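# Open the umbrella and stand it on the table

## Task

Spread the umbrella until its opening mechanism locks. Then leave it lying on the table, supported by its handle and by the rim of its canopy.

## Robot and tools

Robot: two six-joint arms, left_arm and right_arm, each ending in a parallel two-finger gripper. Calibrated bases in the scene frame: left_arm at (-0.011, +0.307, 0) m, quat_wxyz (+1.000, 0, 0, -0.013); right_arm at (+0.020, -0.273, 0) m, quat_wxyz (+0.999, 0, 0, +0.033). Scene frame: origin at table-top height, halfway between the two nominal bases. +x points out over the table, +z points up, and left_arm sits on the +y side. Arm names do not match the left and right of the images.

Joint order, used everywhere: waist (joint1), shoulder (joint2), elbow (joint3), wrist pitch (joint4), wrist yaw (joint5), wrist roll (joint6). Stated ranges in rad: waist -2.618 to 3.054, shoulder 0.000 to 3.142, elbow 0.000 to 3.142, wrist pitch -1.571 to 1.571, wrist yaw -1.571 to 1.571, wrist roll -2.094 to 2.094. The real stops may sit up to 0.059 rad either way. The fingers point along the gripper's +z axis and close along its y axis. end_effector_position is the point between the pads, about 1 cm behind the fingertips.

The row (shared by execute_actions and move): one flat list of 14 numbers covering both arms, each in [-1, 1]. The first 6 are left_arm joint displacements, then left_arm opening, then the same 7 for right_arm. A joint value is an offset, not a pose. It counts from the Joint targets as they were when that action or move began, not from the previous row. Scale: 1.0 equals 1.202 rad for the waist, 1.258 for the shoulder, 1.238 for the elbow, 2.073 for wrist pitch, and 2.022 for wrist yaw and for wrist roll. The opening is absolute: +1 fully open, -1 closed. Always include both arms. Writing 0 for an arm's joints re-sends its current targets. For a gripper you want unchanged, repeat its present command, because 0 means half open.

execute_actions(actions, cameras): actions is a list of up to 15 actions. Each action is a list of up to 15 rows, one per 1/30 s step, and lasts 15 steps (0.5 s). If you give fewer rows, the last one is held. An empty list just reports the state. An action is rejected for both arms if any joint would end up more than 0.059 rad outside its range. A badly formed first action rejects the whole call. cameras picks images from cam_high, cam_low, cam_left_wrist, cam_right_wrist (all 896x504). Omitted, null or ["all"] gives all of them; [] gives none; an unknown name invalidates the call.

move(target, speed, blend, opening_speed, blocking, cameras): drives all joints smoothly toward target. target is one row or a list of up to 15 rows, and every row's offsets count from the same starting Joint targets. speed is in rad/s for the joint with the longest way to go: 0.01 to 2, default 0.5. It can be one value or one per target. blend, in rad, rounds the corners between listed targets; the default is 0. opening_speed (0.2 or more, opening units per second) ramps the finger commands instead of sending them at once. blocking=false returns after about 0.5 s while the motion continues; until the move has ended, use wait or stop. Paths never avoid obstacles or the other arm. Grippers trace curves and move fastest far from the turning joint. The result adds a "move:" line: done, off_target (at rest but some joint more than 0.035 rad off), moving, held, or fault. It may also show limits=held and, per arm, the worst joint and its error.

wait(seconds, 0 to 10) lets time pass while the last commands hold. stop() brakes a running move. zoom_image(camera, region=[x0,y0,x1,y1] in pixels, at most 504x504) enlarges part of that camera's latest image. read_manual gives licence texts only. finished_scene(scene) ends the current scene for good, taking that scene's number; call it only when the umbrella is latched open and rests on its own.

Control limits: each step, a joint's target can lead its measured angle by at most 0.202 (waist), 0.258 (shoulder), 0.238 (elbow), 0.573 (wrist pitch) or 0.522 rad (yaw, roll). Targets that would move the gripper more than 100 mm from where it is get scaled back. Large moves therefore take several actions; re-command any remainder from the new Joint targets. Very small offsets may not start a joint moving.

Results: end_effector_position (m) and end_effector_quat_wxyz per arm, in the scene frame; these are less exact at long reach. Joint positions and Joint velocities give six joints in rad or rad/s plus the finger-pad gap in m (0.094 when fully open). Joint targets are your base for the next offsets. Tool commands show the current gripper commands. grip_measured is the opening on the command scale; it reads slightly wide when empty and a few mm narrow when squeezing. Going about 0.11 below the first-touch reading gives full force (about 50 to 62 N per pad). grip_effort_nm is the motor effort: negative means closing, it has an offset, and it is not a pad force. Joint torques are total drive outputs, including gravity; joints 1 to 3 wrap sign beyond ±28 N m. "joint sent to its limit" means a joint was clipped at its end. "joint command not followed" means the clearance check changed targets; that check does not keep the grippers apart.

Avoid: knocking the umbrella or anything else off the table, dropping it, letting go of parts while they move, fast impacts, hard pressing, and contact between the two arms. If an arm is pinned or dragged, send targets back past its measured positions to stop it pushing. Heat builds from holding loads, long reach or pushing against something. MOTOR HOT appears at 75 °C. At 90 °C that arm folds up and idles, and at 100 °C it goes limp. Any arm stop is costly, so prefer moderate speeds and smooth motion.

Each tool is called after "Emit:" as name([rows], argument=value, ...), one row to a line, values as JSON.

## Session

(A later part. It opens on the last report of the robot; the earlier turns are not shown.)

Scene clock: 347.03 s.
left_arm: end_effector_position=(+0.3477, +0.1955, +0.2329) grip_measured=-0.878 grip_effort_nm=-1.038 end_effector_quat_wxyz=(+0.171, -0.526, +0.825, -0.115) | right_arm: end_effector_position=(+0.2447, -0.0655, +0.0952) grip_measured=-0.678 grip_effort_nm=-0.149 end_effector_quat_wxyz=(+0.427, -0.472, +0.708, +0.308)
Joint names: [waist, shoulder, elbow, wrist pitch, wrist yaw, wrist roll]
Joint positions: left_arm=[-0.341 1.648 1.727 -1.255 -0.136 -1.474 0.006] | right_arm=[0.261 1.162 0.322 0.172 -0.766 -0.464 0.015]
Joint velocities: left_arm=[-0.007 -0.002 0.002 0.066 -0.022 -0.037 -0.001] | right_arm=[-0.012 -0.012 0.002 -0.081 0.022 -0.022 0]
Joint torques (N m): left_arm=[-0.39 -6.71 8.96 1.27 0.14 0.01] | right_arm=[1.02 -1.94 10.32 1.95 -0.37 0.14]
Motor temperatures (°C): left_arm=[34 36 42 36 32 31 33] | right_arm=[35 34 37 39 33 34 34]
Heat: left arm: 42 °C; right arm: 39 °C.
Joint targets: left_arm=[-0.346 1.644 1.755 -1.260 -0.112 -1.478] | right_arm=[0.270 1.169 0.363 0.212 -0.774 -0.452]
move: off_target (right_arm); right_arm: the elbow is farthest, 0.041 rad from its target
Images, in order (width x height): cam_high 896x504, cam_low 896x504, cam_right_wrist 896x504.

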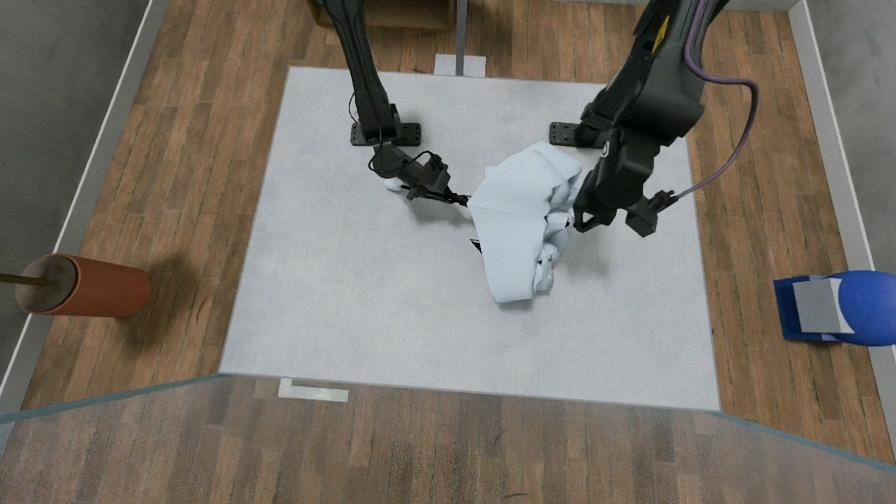

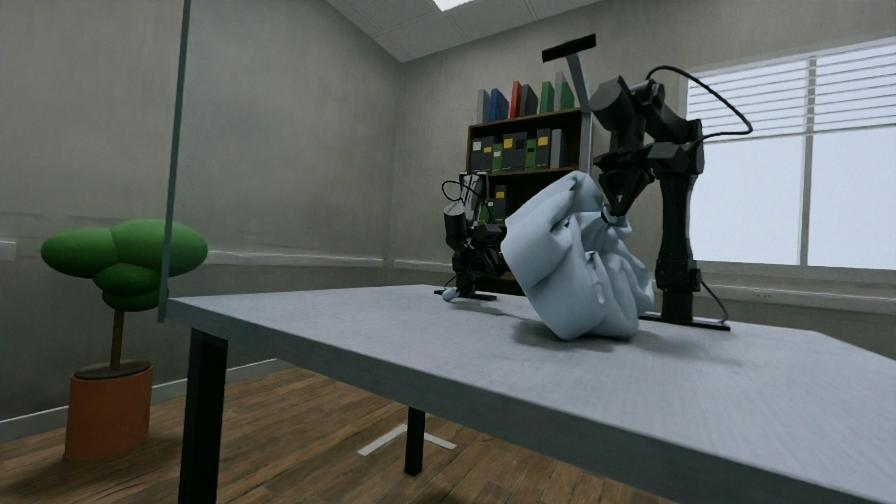

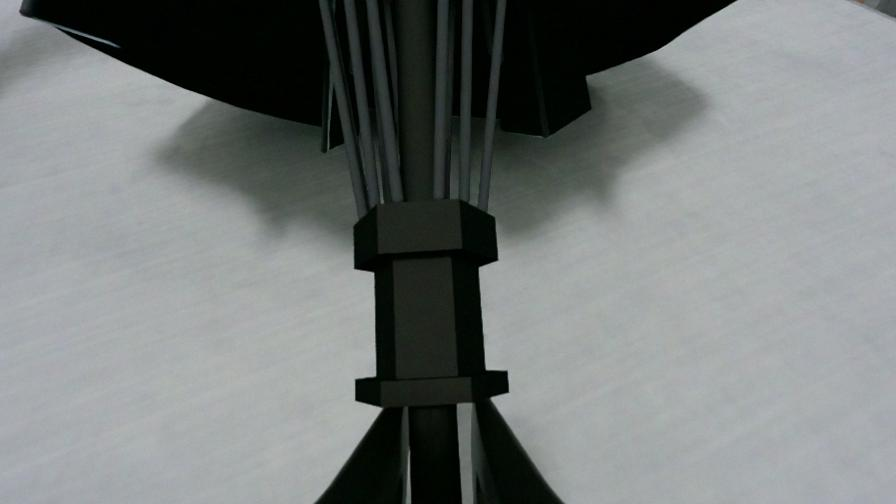

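Emit:
move(target=[0,0,0,0,0,0,-0.95,0.0626,0.0309,0.0545,0.0253,0.0134,0.0269,-0.68], speed=0.12, cameras=["cam_right_wrist","cam_low","cam_high"])

Scene clock: 374.57 s.
left_arm: end_effector_position=(+0.3504, +0.2011, +0.2357) grip_measured=-0.878 grip_effort_nm=-1.038 end_effector_quat_wxyz=(+0.184, -0.529, +0.821, -0.109) | right_arm: end_effector_position=(+0.2491, -0.0482, +0.1017) grip_measured=-0.678 grip_effort_nm=-0.134 end_effector_quat_wxyz=(+0.419, -0.474, +0.708, +0.312)
Joint names: [waist, shoulder, elbow, wrist pitch, wrist yaw, wrist roll]
Joint positions: left_arm=[-0.338 1.648 1.733 -1.255 -0.164 -1.474 0.006] | right_arm=[0.332 1.205 0.376 0.181 -0.72 -0.412 0.015]
Joint velocities: left_arm=[0.002 0.022 -0.022 -0.037 0.007 -0.022 -0.001] | right_arm=[0.002 0.002 -0.017 -0.022 0.139 0.051 -0.001]
Joint torques (N m): left_arm=[-0.68 -6.75 8.46 1.27 0.4 0.01] | right_arm=[1.43 -2.55 11.7 2.4 -0.57 0.13]
Motor temperatures (°C): left_arm=[34 36 42 36 32 31 34] | right_arm=[35 34 40 41 33 34 34]
Heat: left arm: 42 °C; right arm: 41 °C.
Joint targets: left_arm=[-0.346 1.644 1.755 -1.260 -0.112 -1.478] | right_arm=[0.346 1.208 0.431 0.265 -0.747 -0.397]
move: off_target (left_arm, right_arm); left_arm: the wrist yaw is farthest, 0.052 rad from its target; right_arm: the wrist pitch is farthest, 0.083 rad from its target
Images, in order (width x height): cam_high 896x504, cam_low 896x504, cam_right_wrist 896x504.

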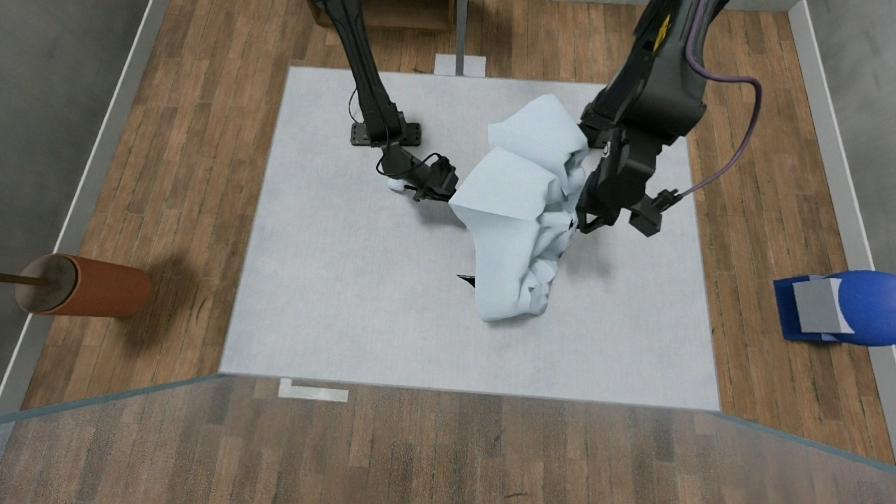

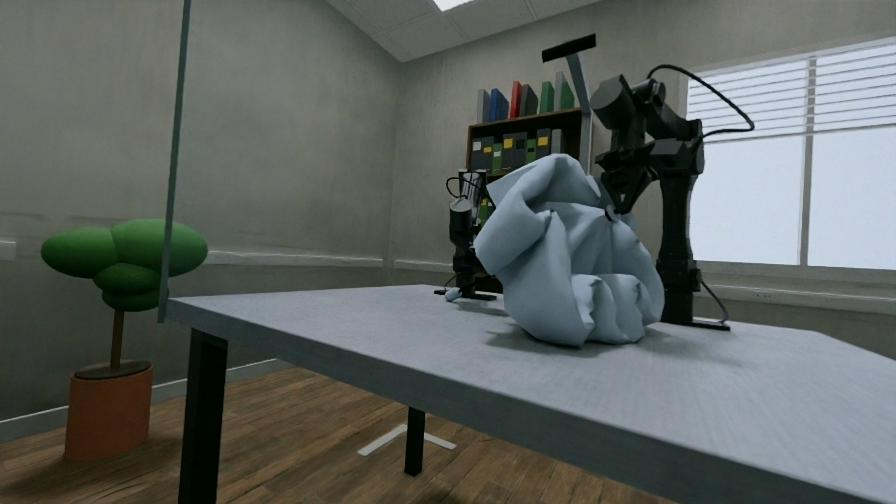

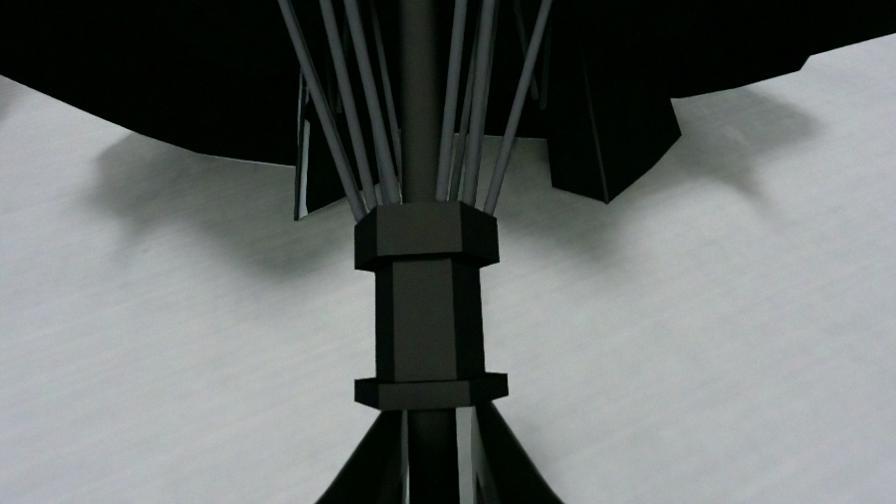

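Emit:
move(target=[0,0,0,0,0.0247,0,-0.95,0.0463,0.0204,0.0515,0.0374,0.0029,0.0193,-0.68], speed=0.12, cameras=["cam_right_wrist","cam_low","cam_high"])

Scene clock: 388.63 s.
left_arm: end_effector_position=(+0.3559, +0.2083, +0.2408) grip_measured=-0.878 grip_effort_nm=-1.048 end_effector_quat_wxyz=(+0.198, -0.533, +0.815, -0.108) | right_arm: end_effector_position=(+0.2513, -0.0353, +0.1057) grip_measured=-0.678 grip_effort_nm=-0.139 end_effector_quat_wxyz=(+0.412, -0.476, +0.710, +0.316)
Joint names: [waist, shoulder, elbow, wrist pitch, wrist yaw, wrist roll]
Joint positions: left_arm=[-0.325 1.648 1.744 -1.248 -0.185 -1.47 0.006] | right_arm=[0.382 1.236 0.415 0.183 -0.688 -0.376 0.015]
Joint velocities: left_arm=[-0.007 -0.012 0.027 0.037 0.007 0.022 0] | right_arm=[-0.007 0.012 0.007 0.007 -0.037 0.037 0.001]
Joint torques (N m): left_arm=[-1.81 -6.74 7.5 1.23 1.08 -0.05] | right_arm=[1.94 -3.28 13.91 3.11 -0.85 0.18]
Motor temperatures (°C): left_arm=[34 37 42 36 32 31 34] | right_arm=[35 34 39 45 33 34 34]
Heat: left arm: 42 °C; right arm: 45 °C.
Joint targets: left_arm=[-0.347 1.644 1.755 -1.260 -0.062 -1.478] | right_arm=[0.401 1.233 0.495 0.343 -0.741 -0.358]
move: off_target (left_arm, right_arm); left_arm: the wrist yaw is farthest, 0.123 rad from its target; right_arm: the wrist pitch is farthest, 0.160 rad from its target
Images, in order (width x height): cam_high 896x504, cam_low 896x504, cam_right_wrist 896x504.

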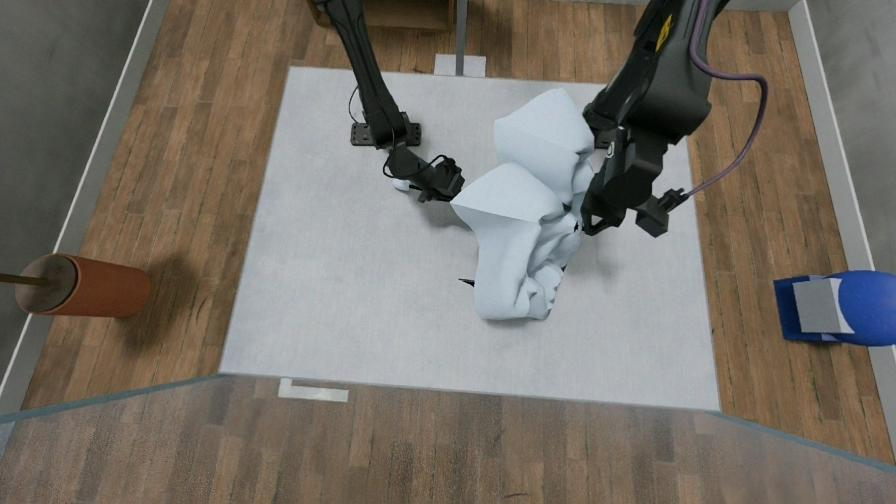

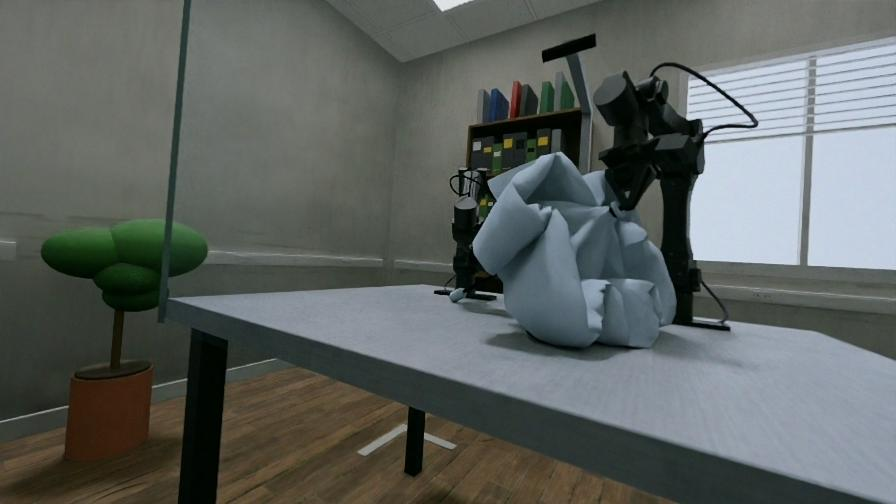

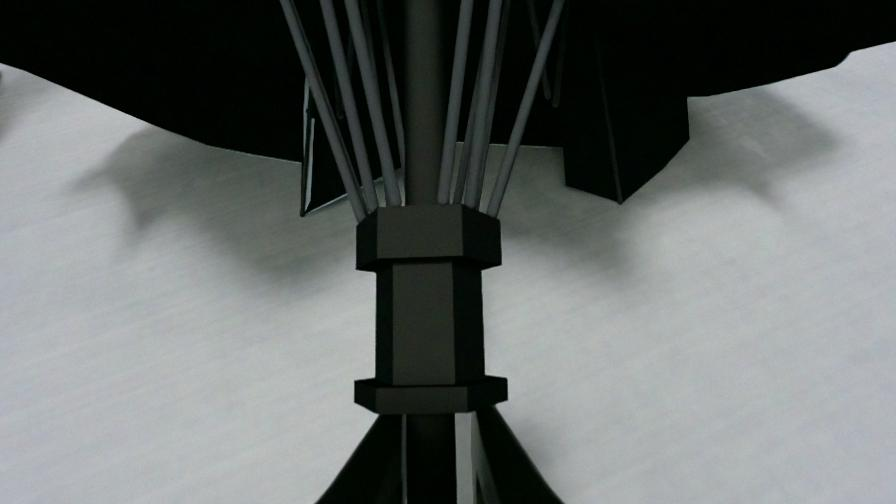

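Emit:
zoom_image(camera="cam_low", region=[420, 120, 740, 370])

Emit:
zoom_image(camera="cam_high", region=[380, 60, 680, 340])

Scaled by 1.575 from the camera's 896x504 image, which has a finer 1280x720 frame.

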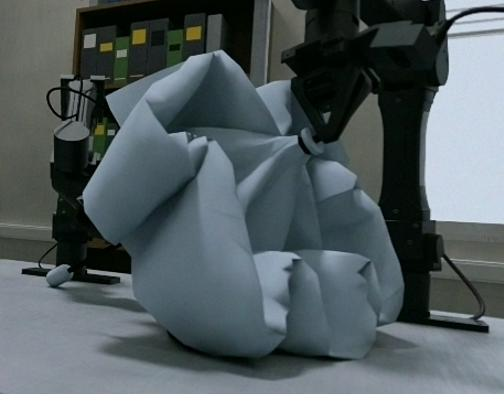

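Scaled by 1.680 from the camera's 896x504 image, which has a finer 1280x720 frame.

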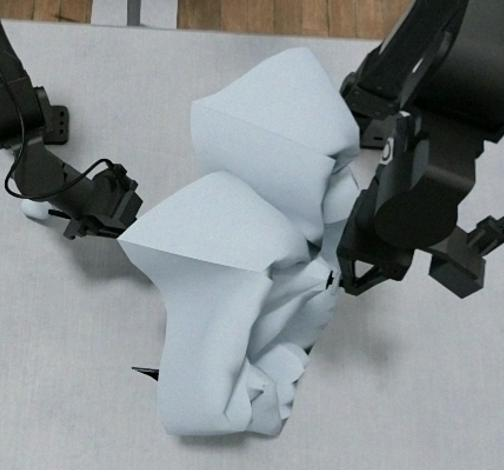

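Emit:
zoom_image(camera="cam_right_wrist", region=[250, 0, 700, 253])

Emit:
zoom_image(camera="cam_high", region=[380, 130, 540, 220])

Emit:
zoom_image(camera="cam_low", region=[430, 150, 590, 240])

Scaled by 1.120 from the camera's 896x504 image, which has a finer 1280x720 frame.

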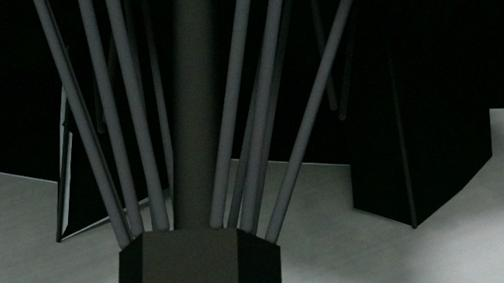

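Scaled by 3.150 from the camera's 896x504 image, which has a finer 1280x720 frame.

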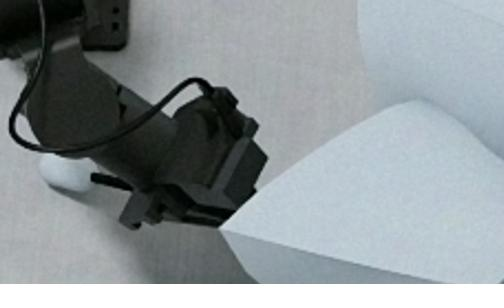

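Scaled by 3.150 from the camera's 896x504 image, which has a finer 1280x720 frame.

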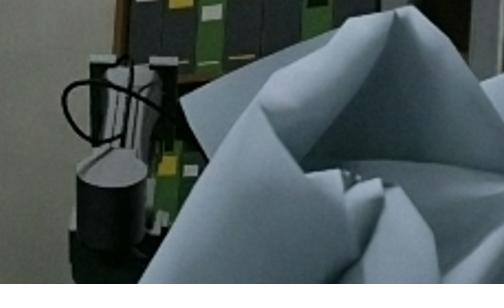

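Emit:
move(target=[-0.0499,0.0509,0.1858,-0.0794,-0.002,-0.0272,-0.95,-0.0283,-0.0692,0.0311,-0.0699,-0.0134,-0.0138,-0.68], speed=0.2, cameras=["cam_right_wrist","cam_low","cam_high"])

Scene clock: 419.30 s.
left_arm: end_effector_position=(+0.3491, +0.1878, +0.2895) grip_measured=-0.878 grip_effort_nm=-1.038 end_effector_quat_wxyz=(+0.201, -0.527, +0.813, -0.143) | right_arm: end_effector_position=(+0.2581, -0.0363, +0.1324) grip_measured=-0.678 grip_effort_nm=-0.144 end_effector_quat_wxyz=(+0.433, -0.474, +0.699, +0.315)
Joint names: [waist, shoulder, elbow, wrist pitch, wrist yaw, wrist roll]
Joint positions: left_arm=[-0.374 1.681 1.972 -1.391 -0.168 -1.51 0.006] | right_arm=[0.364 1.179 0.467 0.118 -0.702 -0.378 0.015]
Joint velocities: left_arm=[-0.007 -0.002 0.002 0.007 -0.007 -0.051 0.001] | right_arm=[0.002 -0.007 -0.012 -0.051 -0.022 0.007 0.001]
Joint torques (N m): left_arm=[-2.76 -4.41 7.27 1.13 0.9 -0.21] | right_arm=[0.4 -5.56 13.07 2.39 -0.98 -0.07]
Motor temperatures (°C): left_arm=[34 37 42 37 33 31 34] | right_arm=[35 34 40 55 34 34 34]
Heat: left arm: 42 °C; right arm: 55 °C.
Joint targets: left_arm=[-0.406 1.708 1.985 -1.425 -0.066 -1.533] | right_arm=[0.368 1.146 0.533 0.197 -0.769 -0.386]
move: off_target (left_arm, right_arm); left_arm: the wrist yaw is farthest, 0.102 rad from its target; right_arm: the wrist pitch is farthest, 0.080 rad from its target
Images, in order (width x height): cam_high 896x504, cam_low 896x504, cam_right_wrist 896x504.

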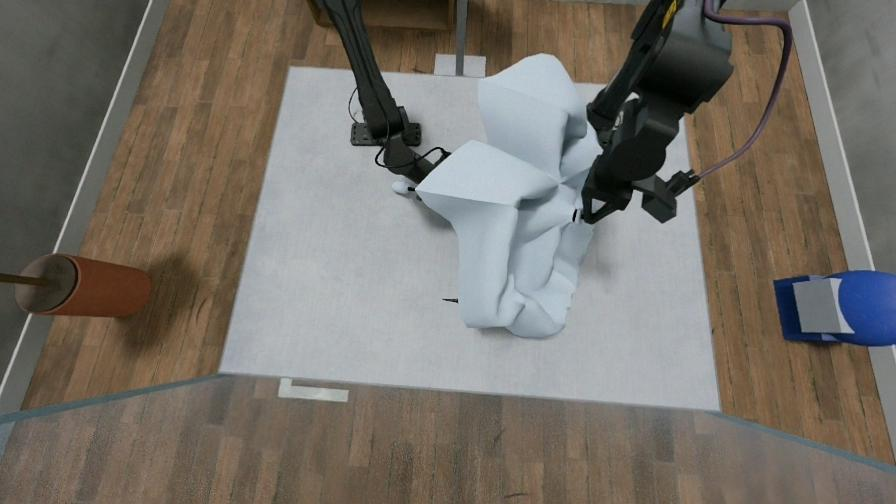

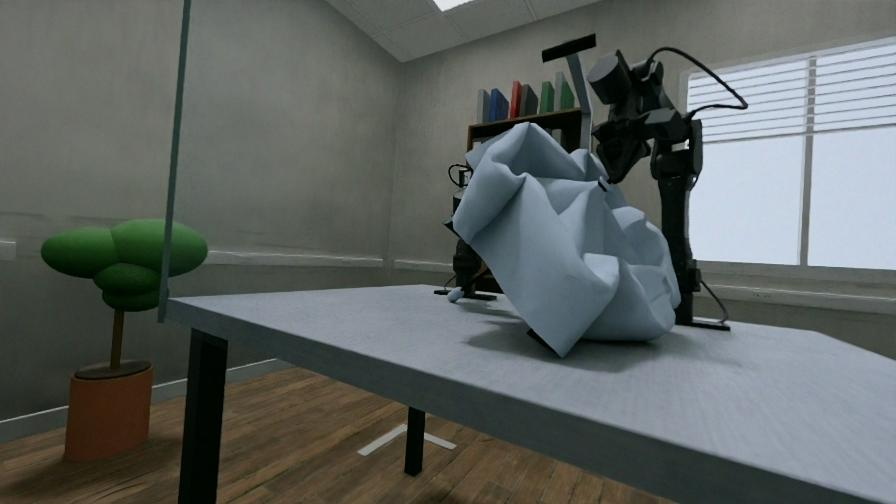

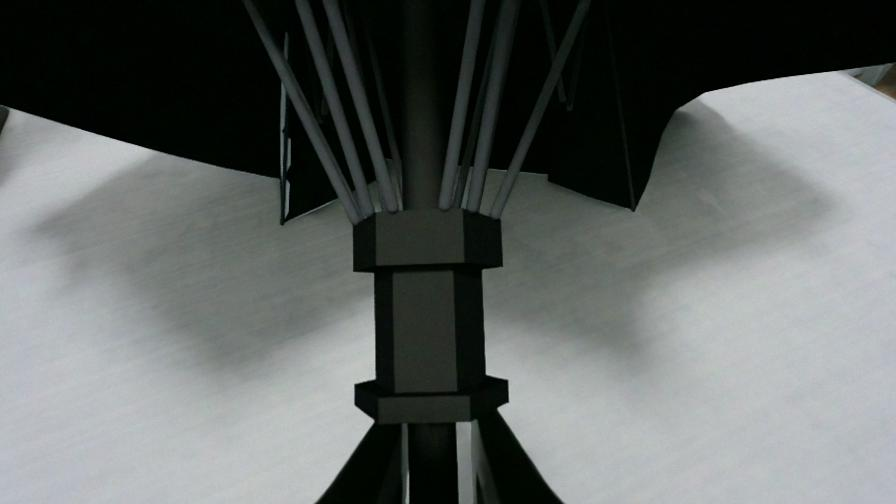

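Emit:
move(target=[0,0,0,0,0.0297,0,-0.95,0.0807,0.06,0.0929,0.0299,0.041,0.0415,-0.68], speed=0.12, cameras=["cam_right_wrist","cam_low","cam_high"])

Scene clock: 431.20 s.
left_arm: end_effector_position=(+0.3542, +0.1973, +0.2970) grip_measured=-0.879 grip_effort_nm=-1.038 end_effector_quat_wxyz=(+0.225, -0.533, +0.804, -0.136) | right_arm: end_effector_position=(+0.2649, -0.0192, +0.1399) grip_measured=-0.678 grip_effort_nm=-0.139 end_effector_quat_wxyz=(+0.417, -0.468, +0.715, +0.310)
Joint names: [waist, shoulder, elbow, wrist pitch, wrist yaw, wrist roll]
Joint positions: left_arm=[-0.367 1.681 1.99 -1.389 -0.215 -1.511 0.006] | right_arm=[0.435 1.224 0.553 0.069 -0.625 -0.322 0.015]
Joint velocities: left_arm=[-0.007 0.007 -0.007 -0.066 0.125 -0.051 0] | right_arm=[-0.007 0.002 0.007 -0.037 0.037 0.037 0]
Joint torques (N m): left_arm=[-3.36 -4.37 5.81 1.13 1.91 -0.2] | right_arm=[2.99 -3.48 15.84 3.44 -0.89 0.2]
Motor temperatures (°C): left_arm=[34 37 42 37 33 31 34] | right_arm=[35 35 41 54 34 34 34]
Heat: left arm: 42 °C; right arm: 54 °C.
Joint targets: left_arm=[-0.406 1.708 1.985 -1.425 -0.006 -1.533] | right_arm=[0.464 1.222 0.648 0.260 -0.686 -0.302]
move: off_target (left_arm, right_arm); left_arm: the wrist yaw is farthest, 0.209 rad from its target; right_arm: the wrist pitch is farthest, 0.190 rad from its target
Images, in order (width x height): cam_high 896x504, cam_low 896x504, cam_right_wrist 896x504.

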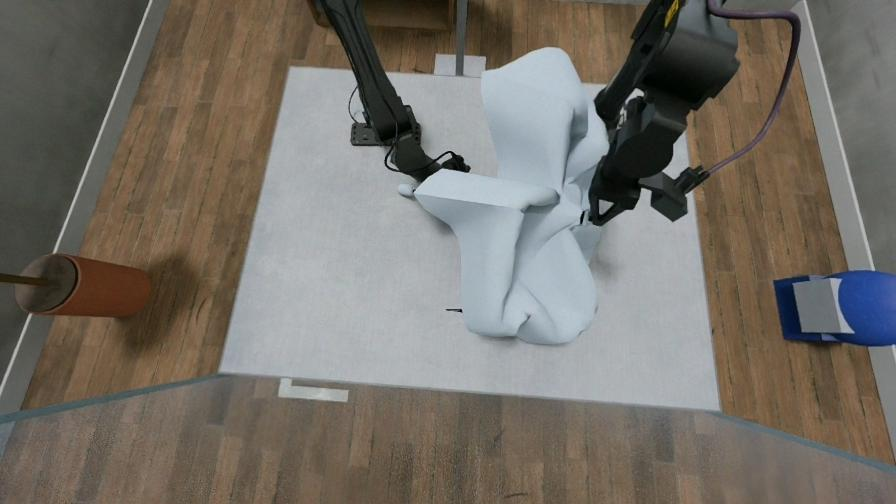

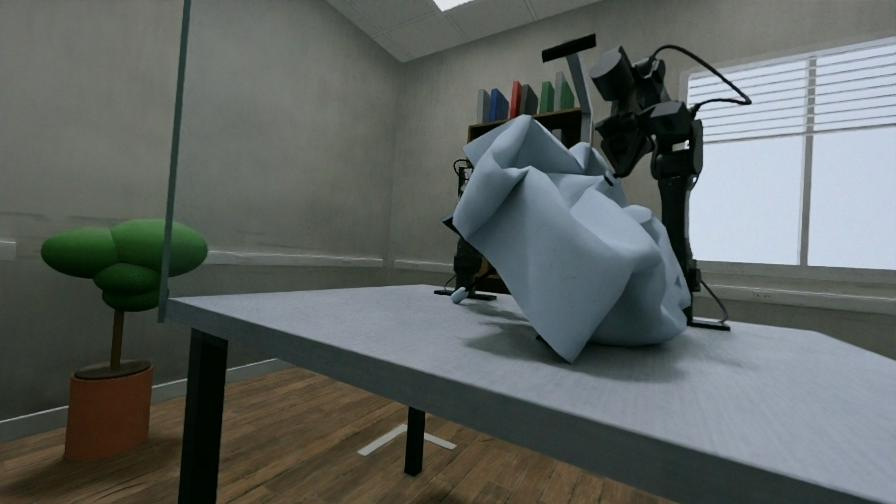

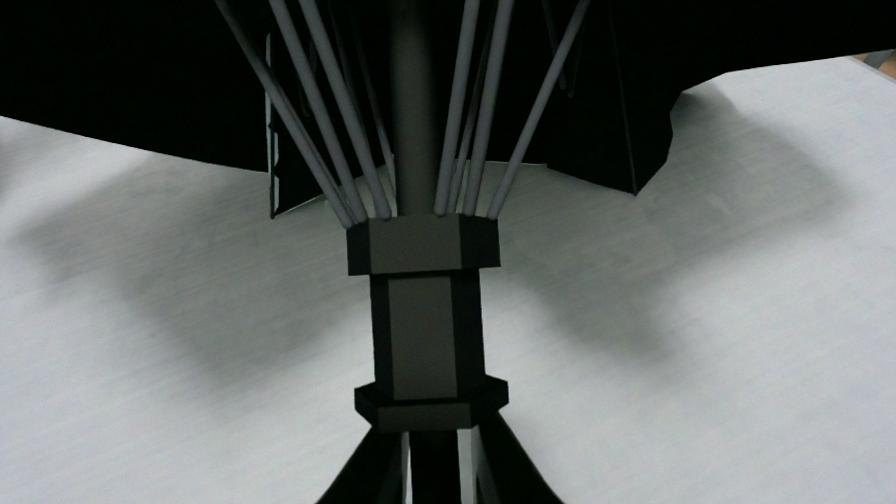

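Emit:
zoom_image(camera="cam_high", region=[380, 130, 540, 220])

Emit:
zoom_image(camera="cam_low", region=[430, 90, 710, 370])

Scaled by 3.150 from the camera's 896x504 image, which has a finer 1280x720 frame.

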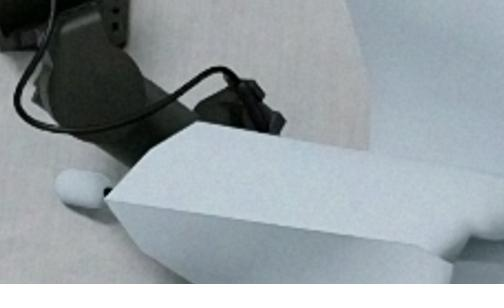

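Scaled by 1.800 from the camera's 896x504 image, which has a finer 1280x720 frame.

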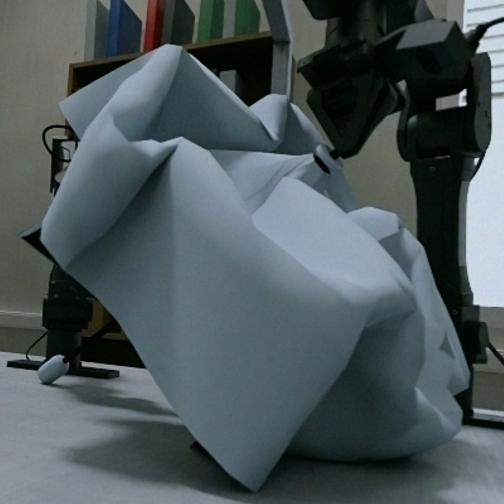

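Emit:
execute_actions(actions=[])

Scene clock: 450.93 s.
left_arm: end_effector_position=(+0.3542, +0.1973, +0.2970) grip_measured=-0.879 grip_effort_nm=-1.043 end_effector_quat_wxyz=(+0.225, -0.533, +0.804, -0.136) | right_arm: end_effector_position=(+0.2648, -0.0192, +0.1398) grip_measured=-0.678 grip_effort_nm=-0.134 end_effector_quat_wxyz=(+0.417, -0.468, +0.715, +0.311)
Joint names: [waist, shoulder, elbow, wrist pitch, wrist yaw, wrist roll]
Joint positions: left_arm=[-0.367 1.681 1.99 -1.389 -0.215 -1.511 0.006] | right_arm=[0.435 1.224 0.553 0.069 -0.625 -0.321 0.015]
Joint velocities: left_arm=[-0.012 -0.017 -0.002 -0.051 -0.037 -0.037 0.001] | right_arm=[-0.007 -0.002 0.002 -0.022 -0.037 -0.007 0]
Joint torques (N m): left_arm=[-3.34 -4.38 5.81 1.13 1.91 -0.21] | right_arm=[2.96 -3.48 15.84 3.45 -0.9 0.2]
Motor temperatures (°C): left_arm=[34 37 41 36 36 31 34] | right_arm=[35 34 43 60 34 34 34]
Heat: left arm: 41 °C; right arm: 60 °C.
Joint targets: left_arm=[-0.406 1.708 1.985 -1.425 -0.006 -1.533] | right_arm=[0.464 1.222 0.648 0.260 -0.686 -0.302]
Tool commands: left_gripper/opening=-0.95 right_gripper/opening=-0.68

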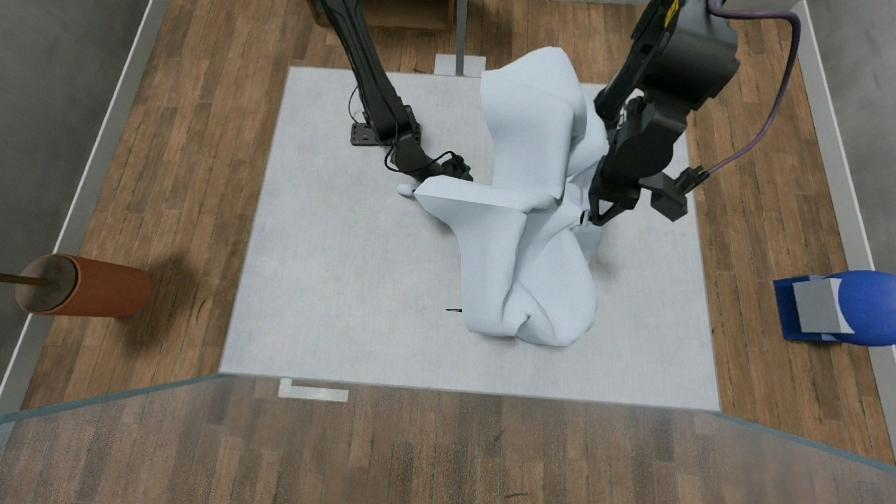

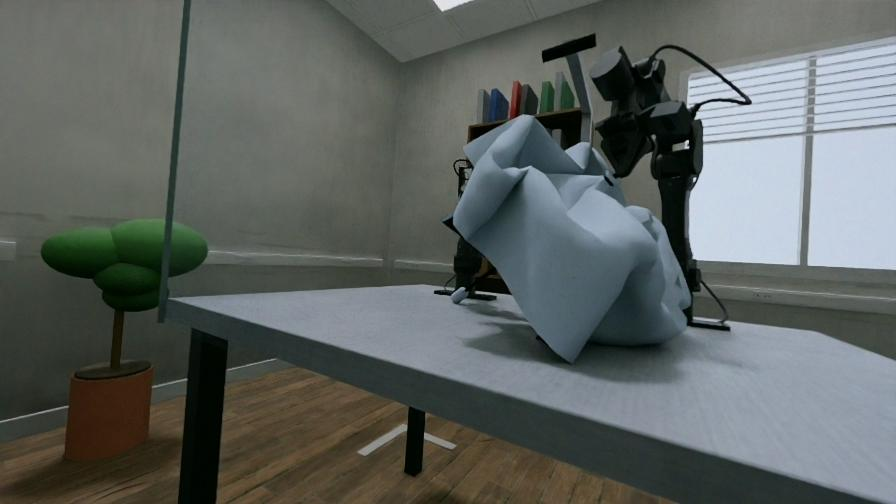

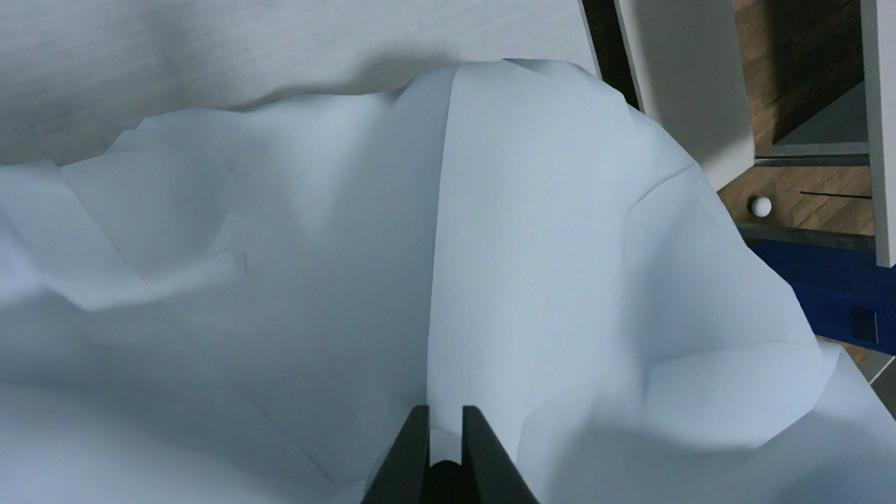

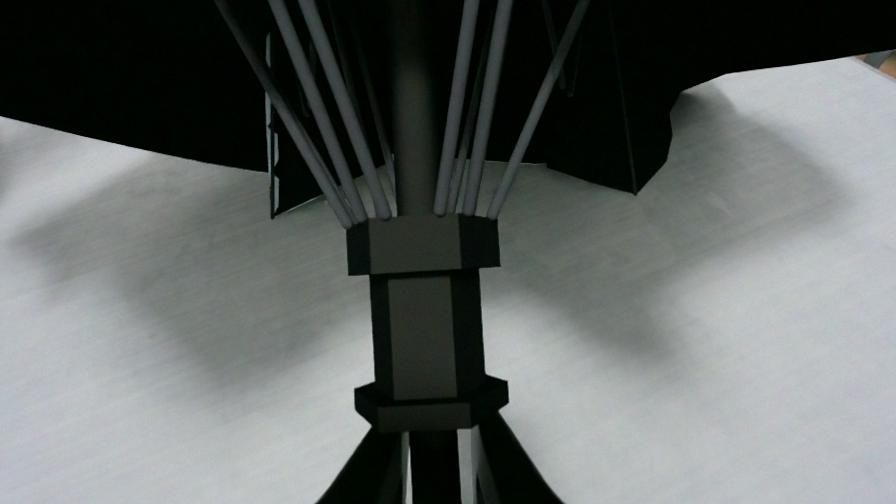

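Emit:
move(target=[0, 0, 0, 0, 0.0297, 0, -0.95, 0.0408, 0.0493, 0.0549, 0.0314, 0.0138, 0.003, -0.68], speed=0.12)

Scene clock: 461.20 s.
left_arm: end_effector_position=(+0.3598, +0.2001, +0.3021) grip_measured=-0.877 grip_effort_nm=-1.033 end_effector_quat_wxyz=(+0.233, -0.538, +0.797, -0.145) | right_arm: end_effector_position=(+0.2694, -0.0052, +0.1371) grip_measured=-0.678 grip_effort_nm=-0.144 end_effector_quat_wxyz=(+0.407, -0.476, +0.717, +0.306)
Joint names: [waist, shoulder, elbow, wrist pitch, wrist yaw, wrist roll]
Joint positions: left_arm=[-0.356 1.681 1.999 -1.371 -0.217 -1.511 0.006] | right_arm=[0.478 1.287 0.602 0.068 -0.589 -0.317 0.015]
Joint velocities: left_arm=[-0.007 0.012 -0.012 -0.007 0.051 -0.007 0.001] | right_arm=[0.002 -0.007 -0.012 0.007 -0.022 0.066 -0.001]
Joint torques (N m): left_arm=[-4.37 -4.37 5.12 1 2.52 -0.21] | right_arm=[3.19 -4 16.49 3.84 -0.89 0.21]
Motor temperatures (°C): left_arm=[34 37 41 36 37 31 34] | right_arm=[35 34 43 62 34 34 34]
Heat: left arm: 41 °C; right arm: 62 °C.
Joint targets: left_arm=[-0.407 1.708 1.985 -1.425 0.054 -1.533] | right_arm=[0.510 1.284 0.704 0.299 -0.651 -0.298]
move: off_target (left_arm, right_arm); left_arm: the wrist yaw is farthest, 0.271 rad from its target; right_arm: the wrist pitch is farthest, 0.257 rad from its target

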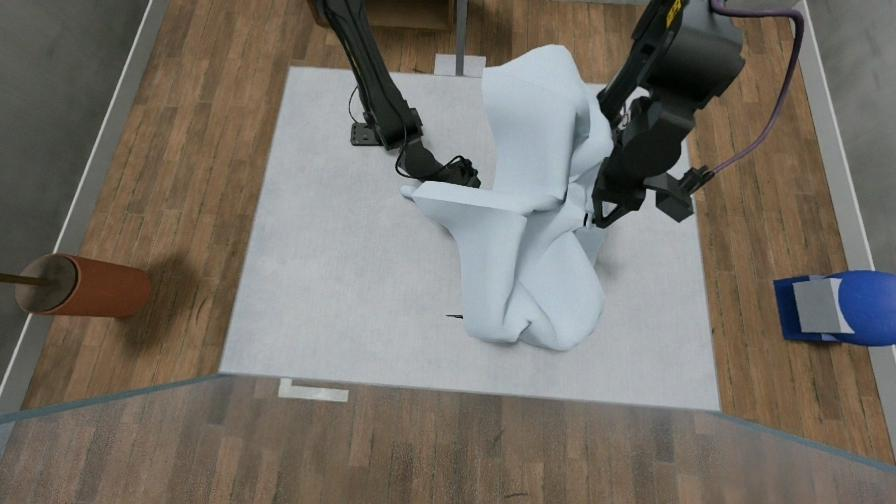

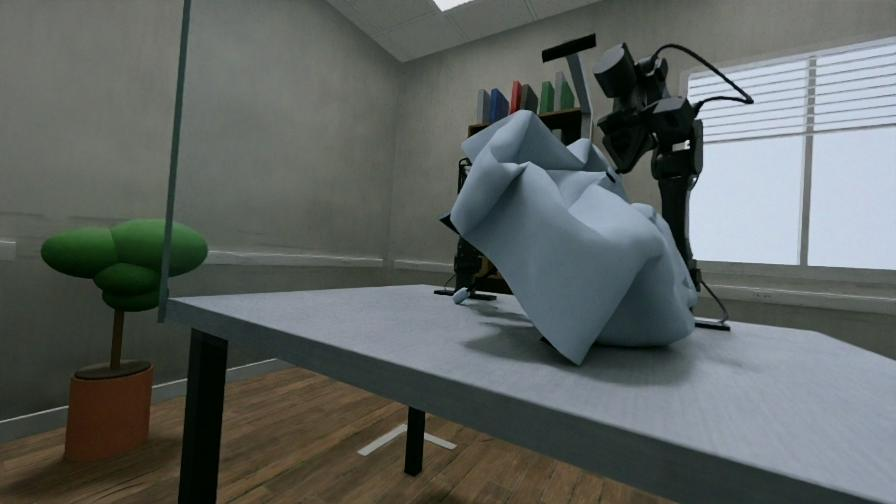

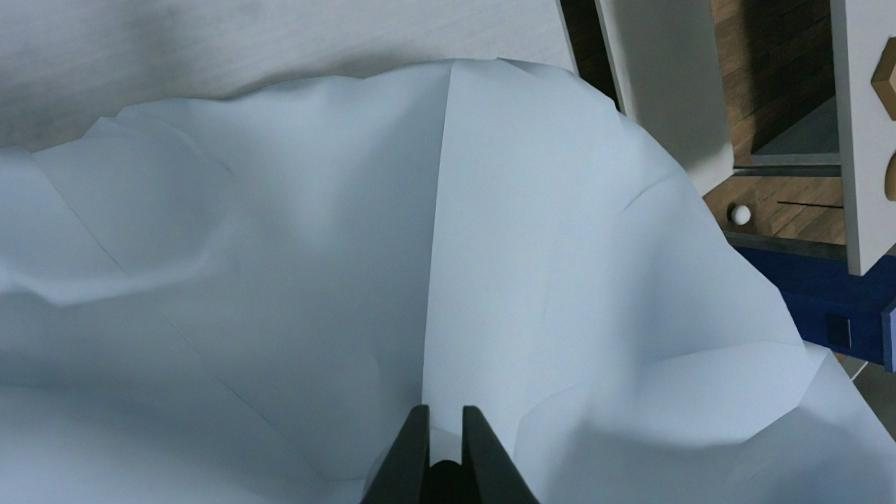

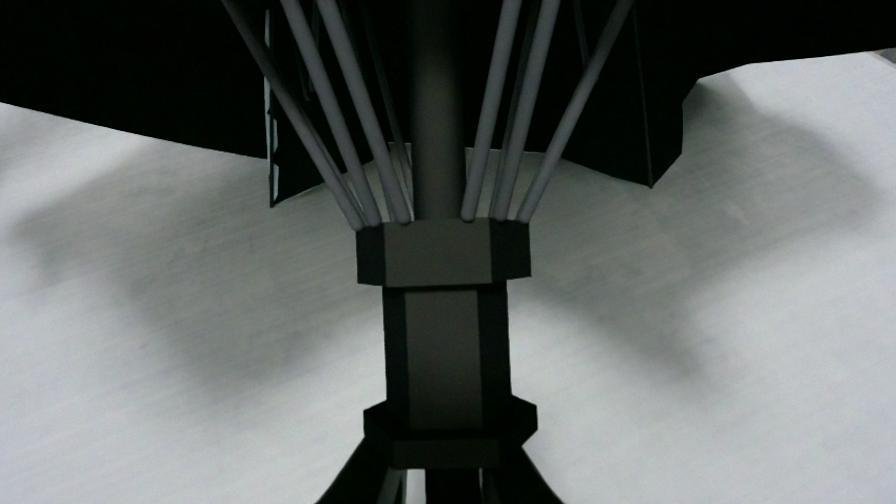

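Emit:
zoom_image(camera="cam_low", region=[420, 250, 760, 440])

Emit:
zoom_image(camera="cam_right_wrist", region=[200, 0, 704, 300])

Emit:
zoom_image(camera="cam_high", region=[380, 30, 660, 360])

Scaled by 1.482 from the camera's 896x504 image, which has a finer 1280x720 frame.

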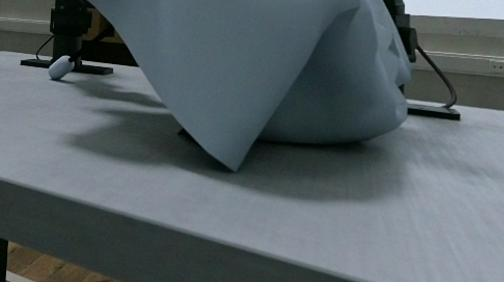

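Scaled by 1.000.

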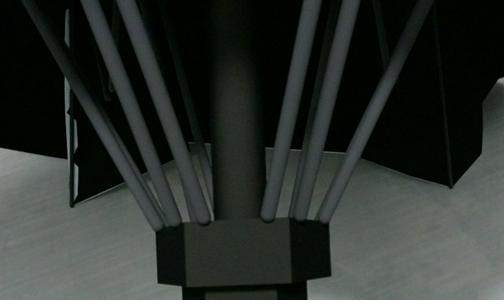

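Scaled by 1.527 from the camera's 896x504 image, which has a finer 1280x720 frame.

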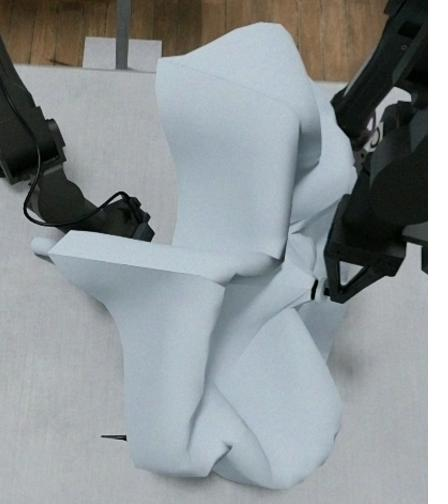

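Emit:
move(target=[-0.0524, 0.0413, 0.1099, -0.0458, -0.0148, -0.0168, -0.95, -0.0191, -0.0405, -0.0687, 0.1003, -0.0119, 0.0252, -0.68], speed=0.12)

Scene clock: 590.63 s.
left_arm: end_effector_position=(+0.3620, +0.1814, +0.3379) grip_measured=-0.874 grip_effort_nm=-1.038 end_effector_quat_wxyz=(+0.251, -0.529, +0.788, -0.190) | right_arm: end_effector_position=(+0.2846, +0.0015, +0.1639) grip_measured=-0.678 grip_effort_nm=-0.134 end_effector_quat_wxyz=(+0.465, -0.459, +0.688, +0.315)
Joint names: [waist, shoulder, elbow, wrist pitch, wrist yaw, wrist roll]
Joint positions: left_arm=[-0.397 1.706 2.145 -1.401 -0.215 -1.538 0.006] | right_arm=[0.47 1.287 0.591 0.233 -0.594 -0.265 0.015]
Joint velocities: left_arm=[-0.007 -0.007 -0.002 0.007 0.022 -0.007 0] | right_arm=[-0.027 0.002 -0.002 -0.037 -0.051 -0.007 0]
Joint torques (N m): left_arm=[-6.22 -2.47 4.05 0.51 2.22 -0.28] | right_arm=[1.66 -8.17 9.7 4.34 -1.08 0.19]
Motor temperatures (°C): left_arm=[35 36 41 36 50 32 34] | right_arm=[35 35 46 89 35 34 34]
Heat: left arm: 50 °C; right arm: 89 °C. Fold the right arm in close to its base, or ease its load, before you think long.
Joint targets: left_arm=[-0.469 1.760 2.121 -1.520 0.024 -1.567] | right_arm=[0.487 1.233 0.619 0.507 -0.675 -0.247]
MOTOR HOT: the wrist pitch of the right arm reports 89 °C; the controller's stop level is 90 °C. To cool a motor, set the load down, stop pushing, or move to a pose that needs little force.
move: off_target (left_arm, right_arm); left_arm: the wrist yaw is farthest, 0.239 rad from its target; right_arm: the wrist pitch is farthest, 0.274 rad from its target

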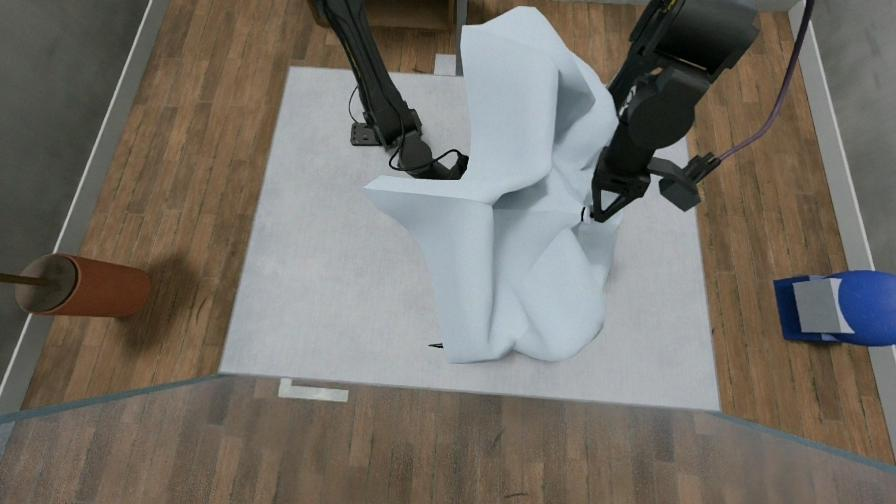

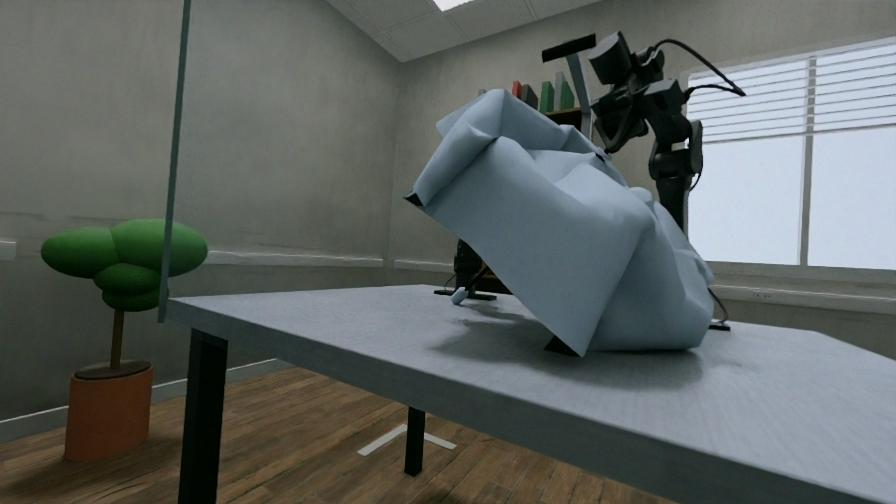

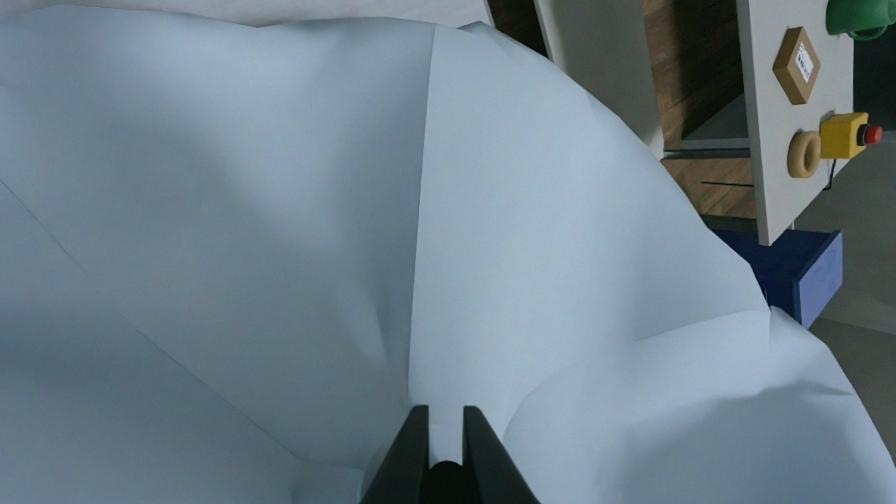

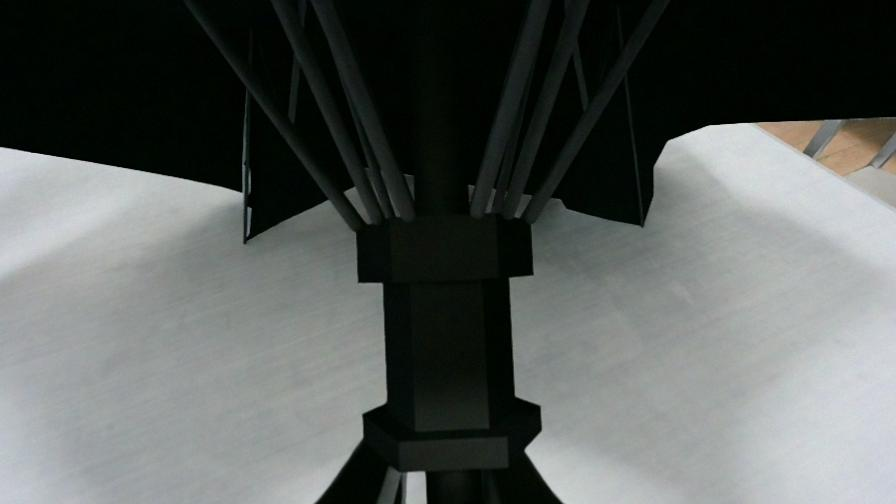

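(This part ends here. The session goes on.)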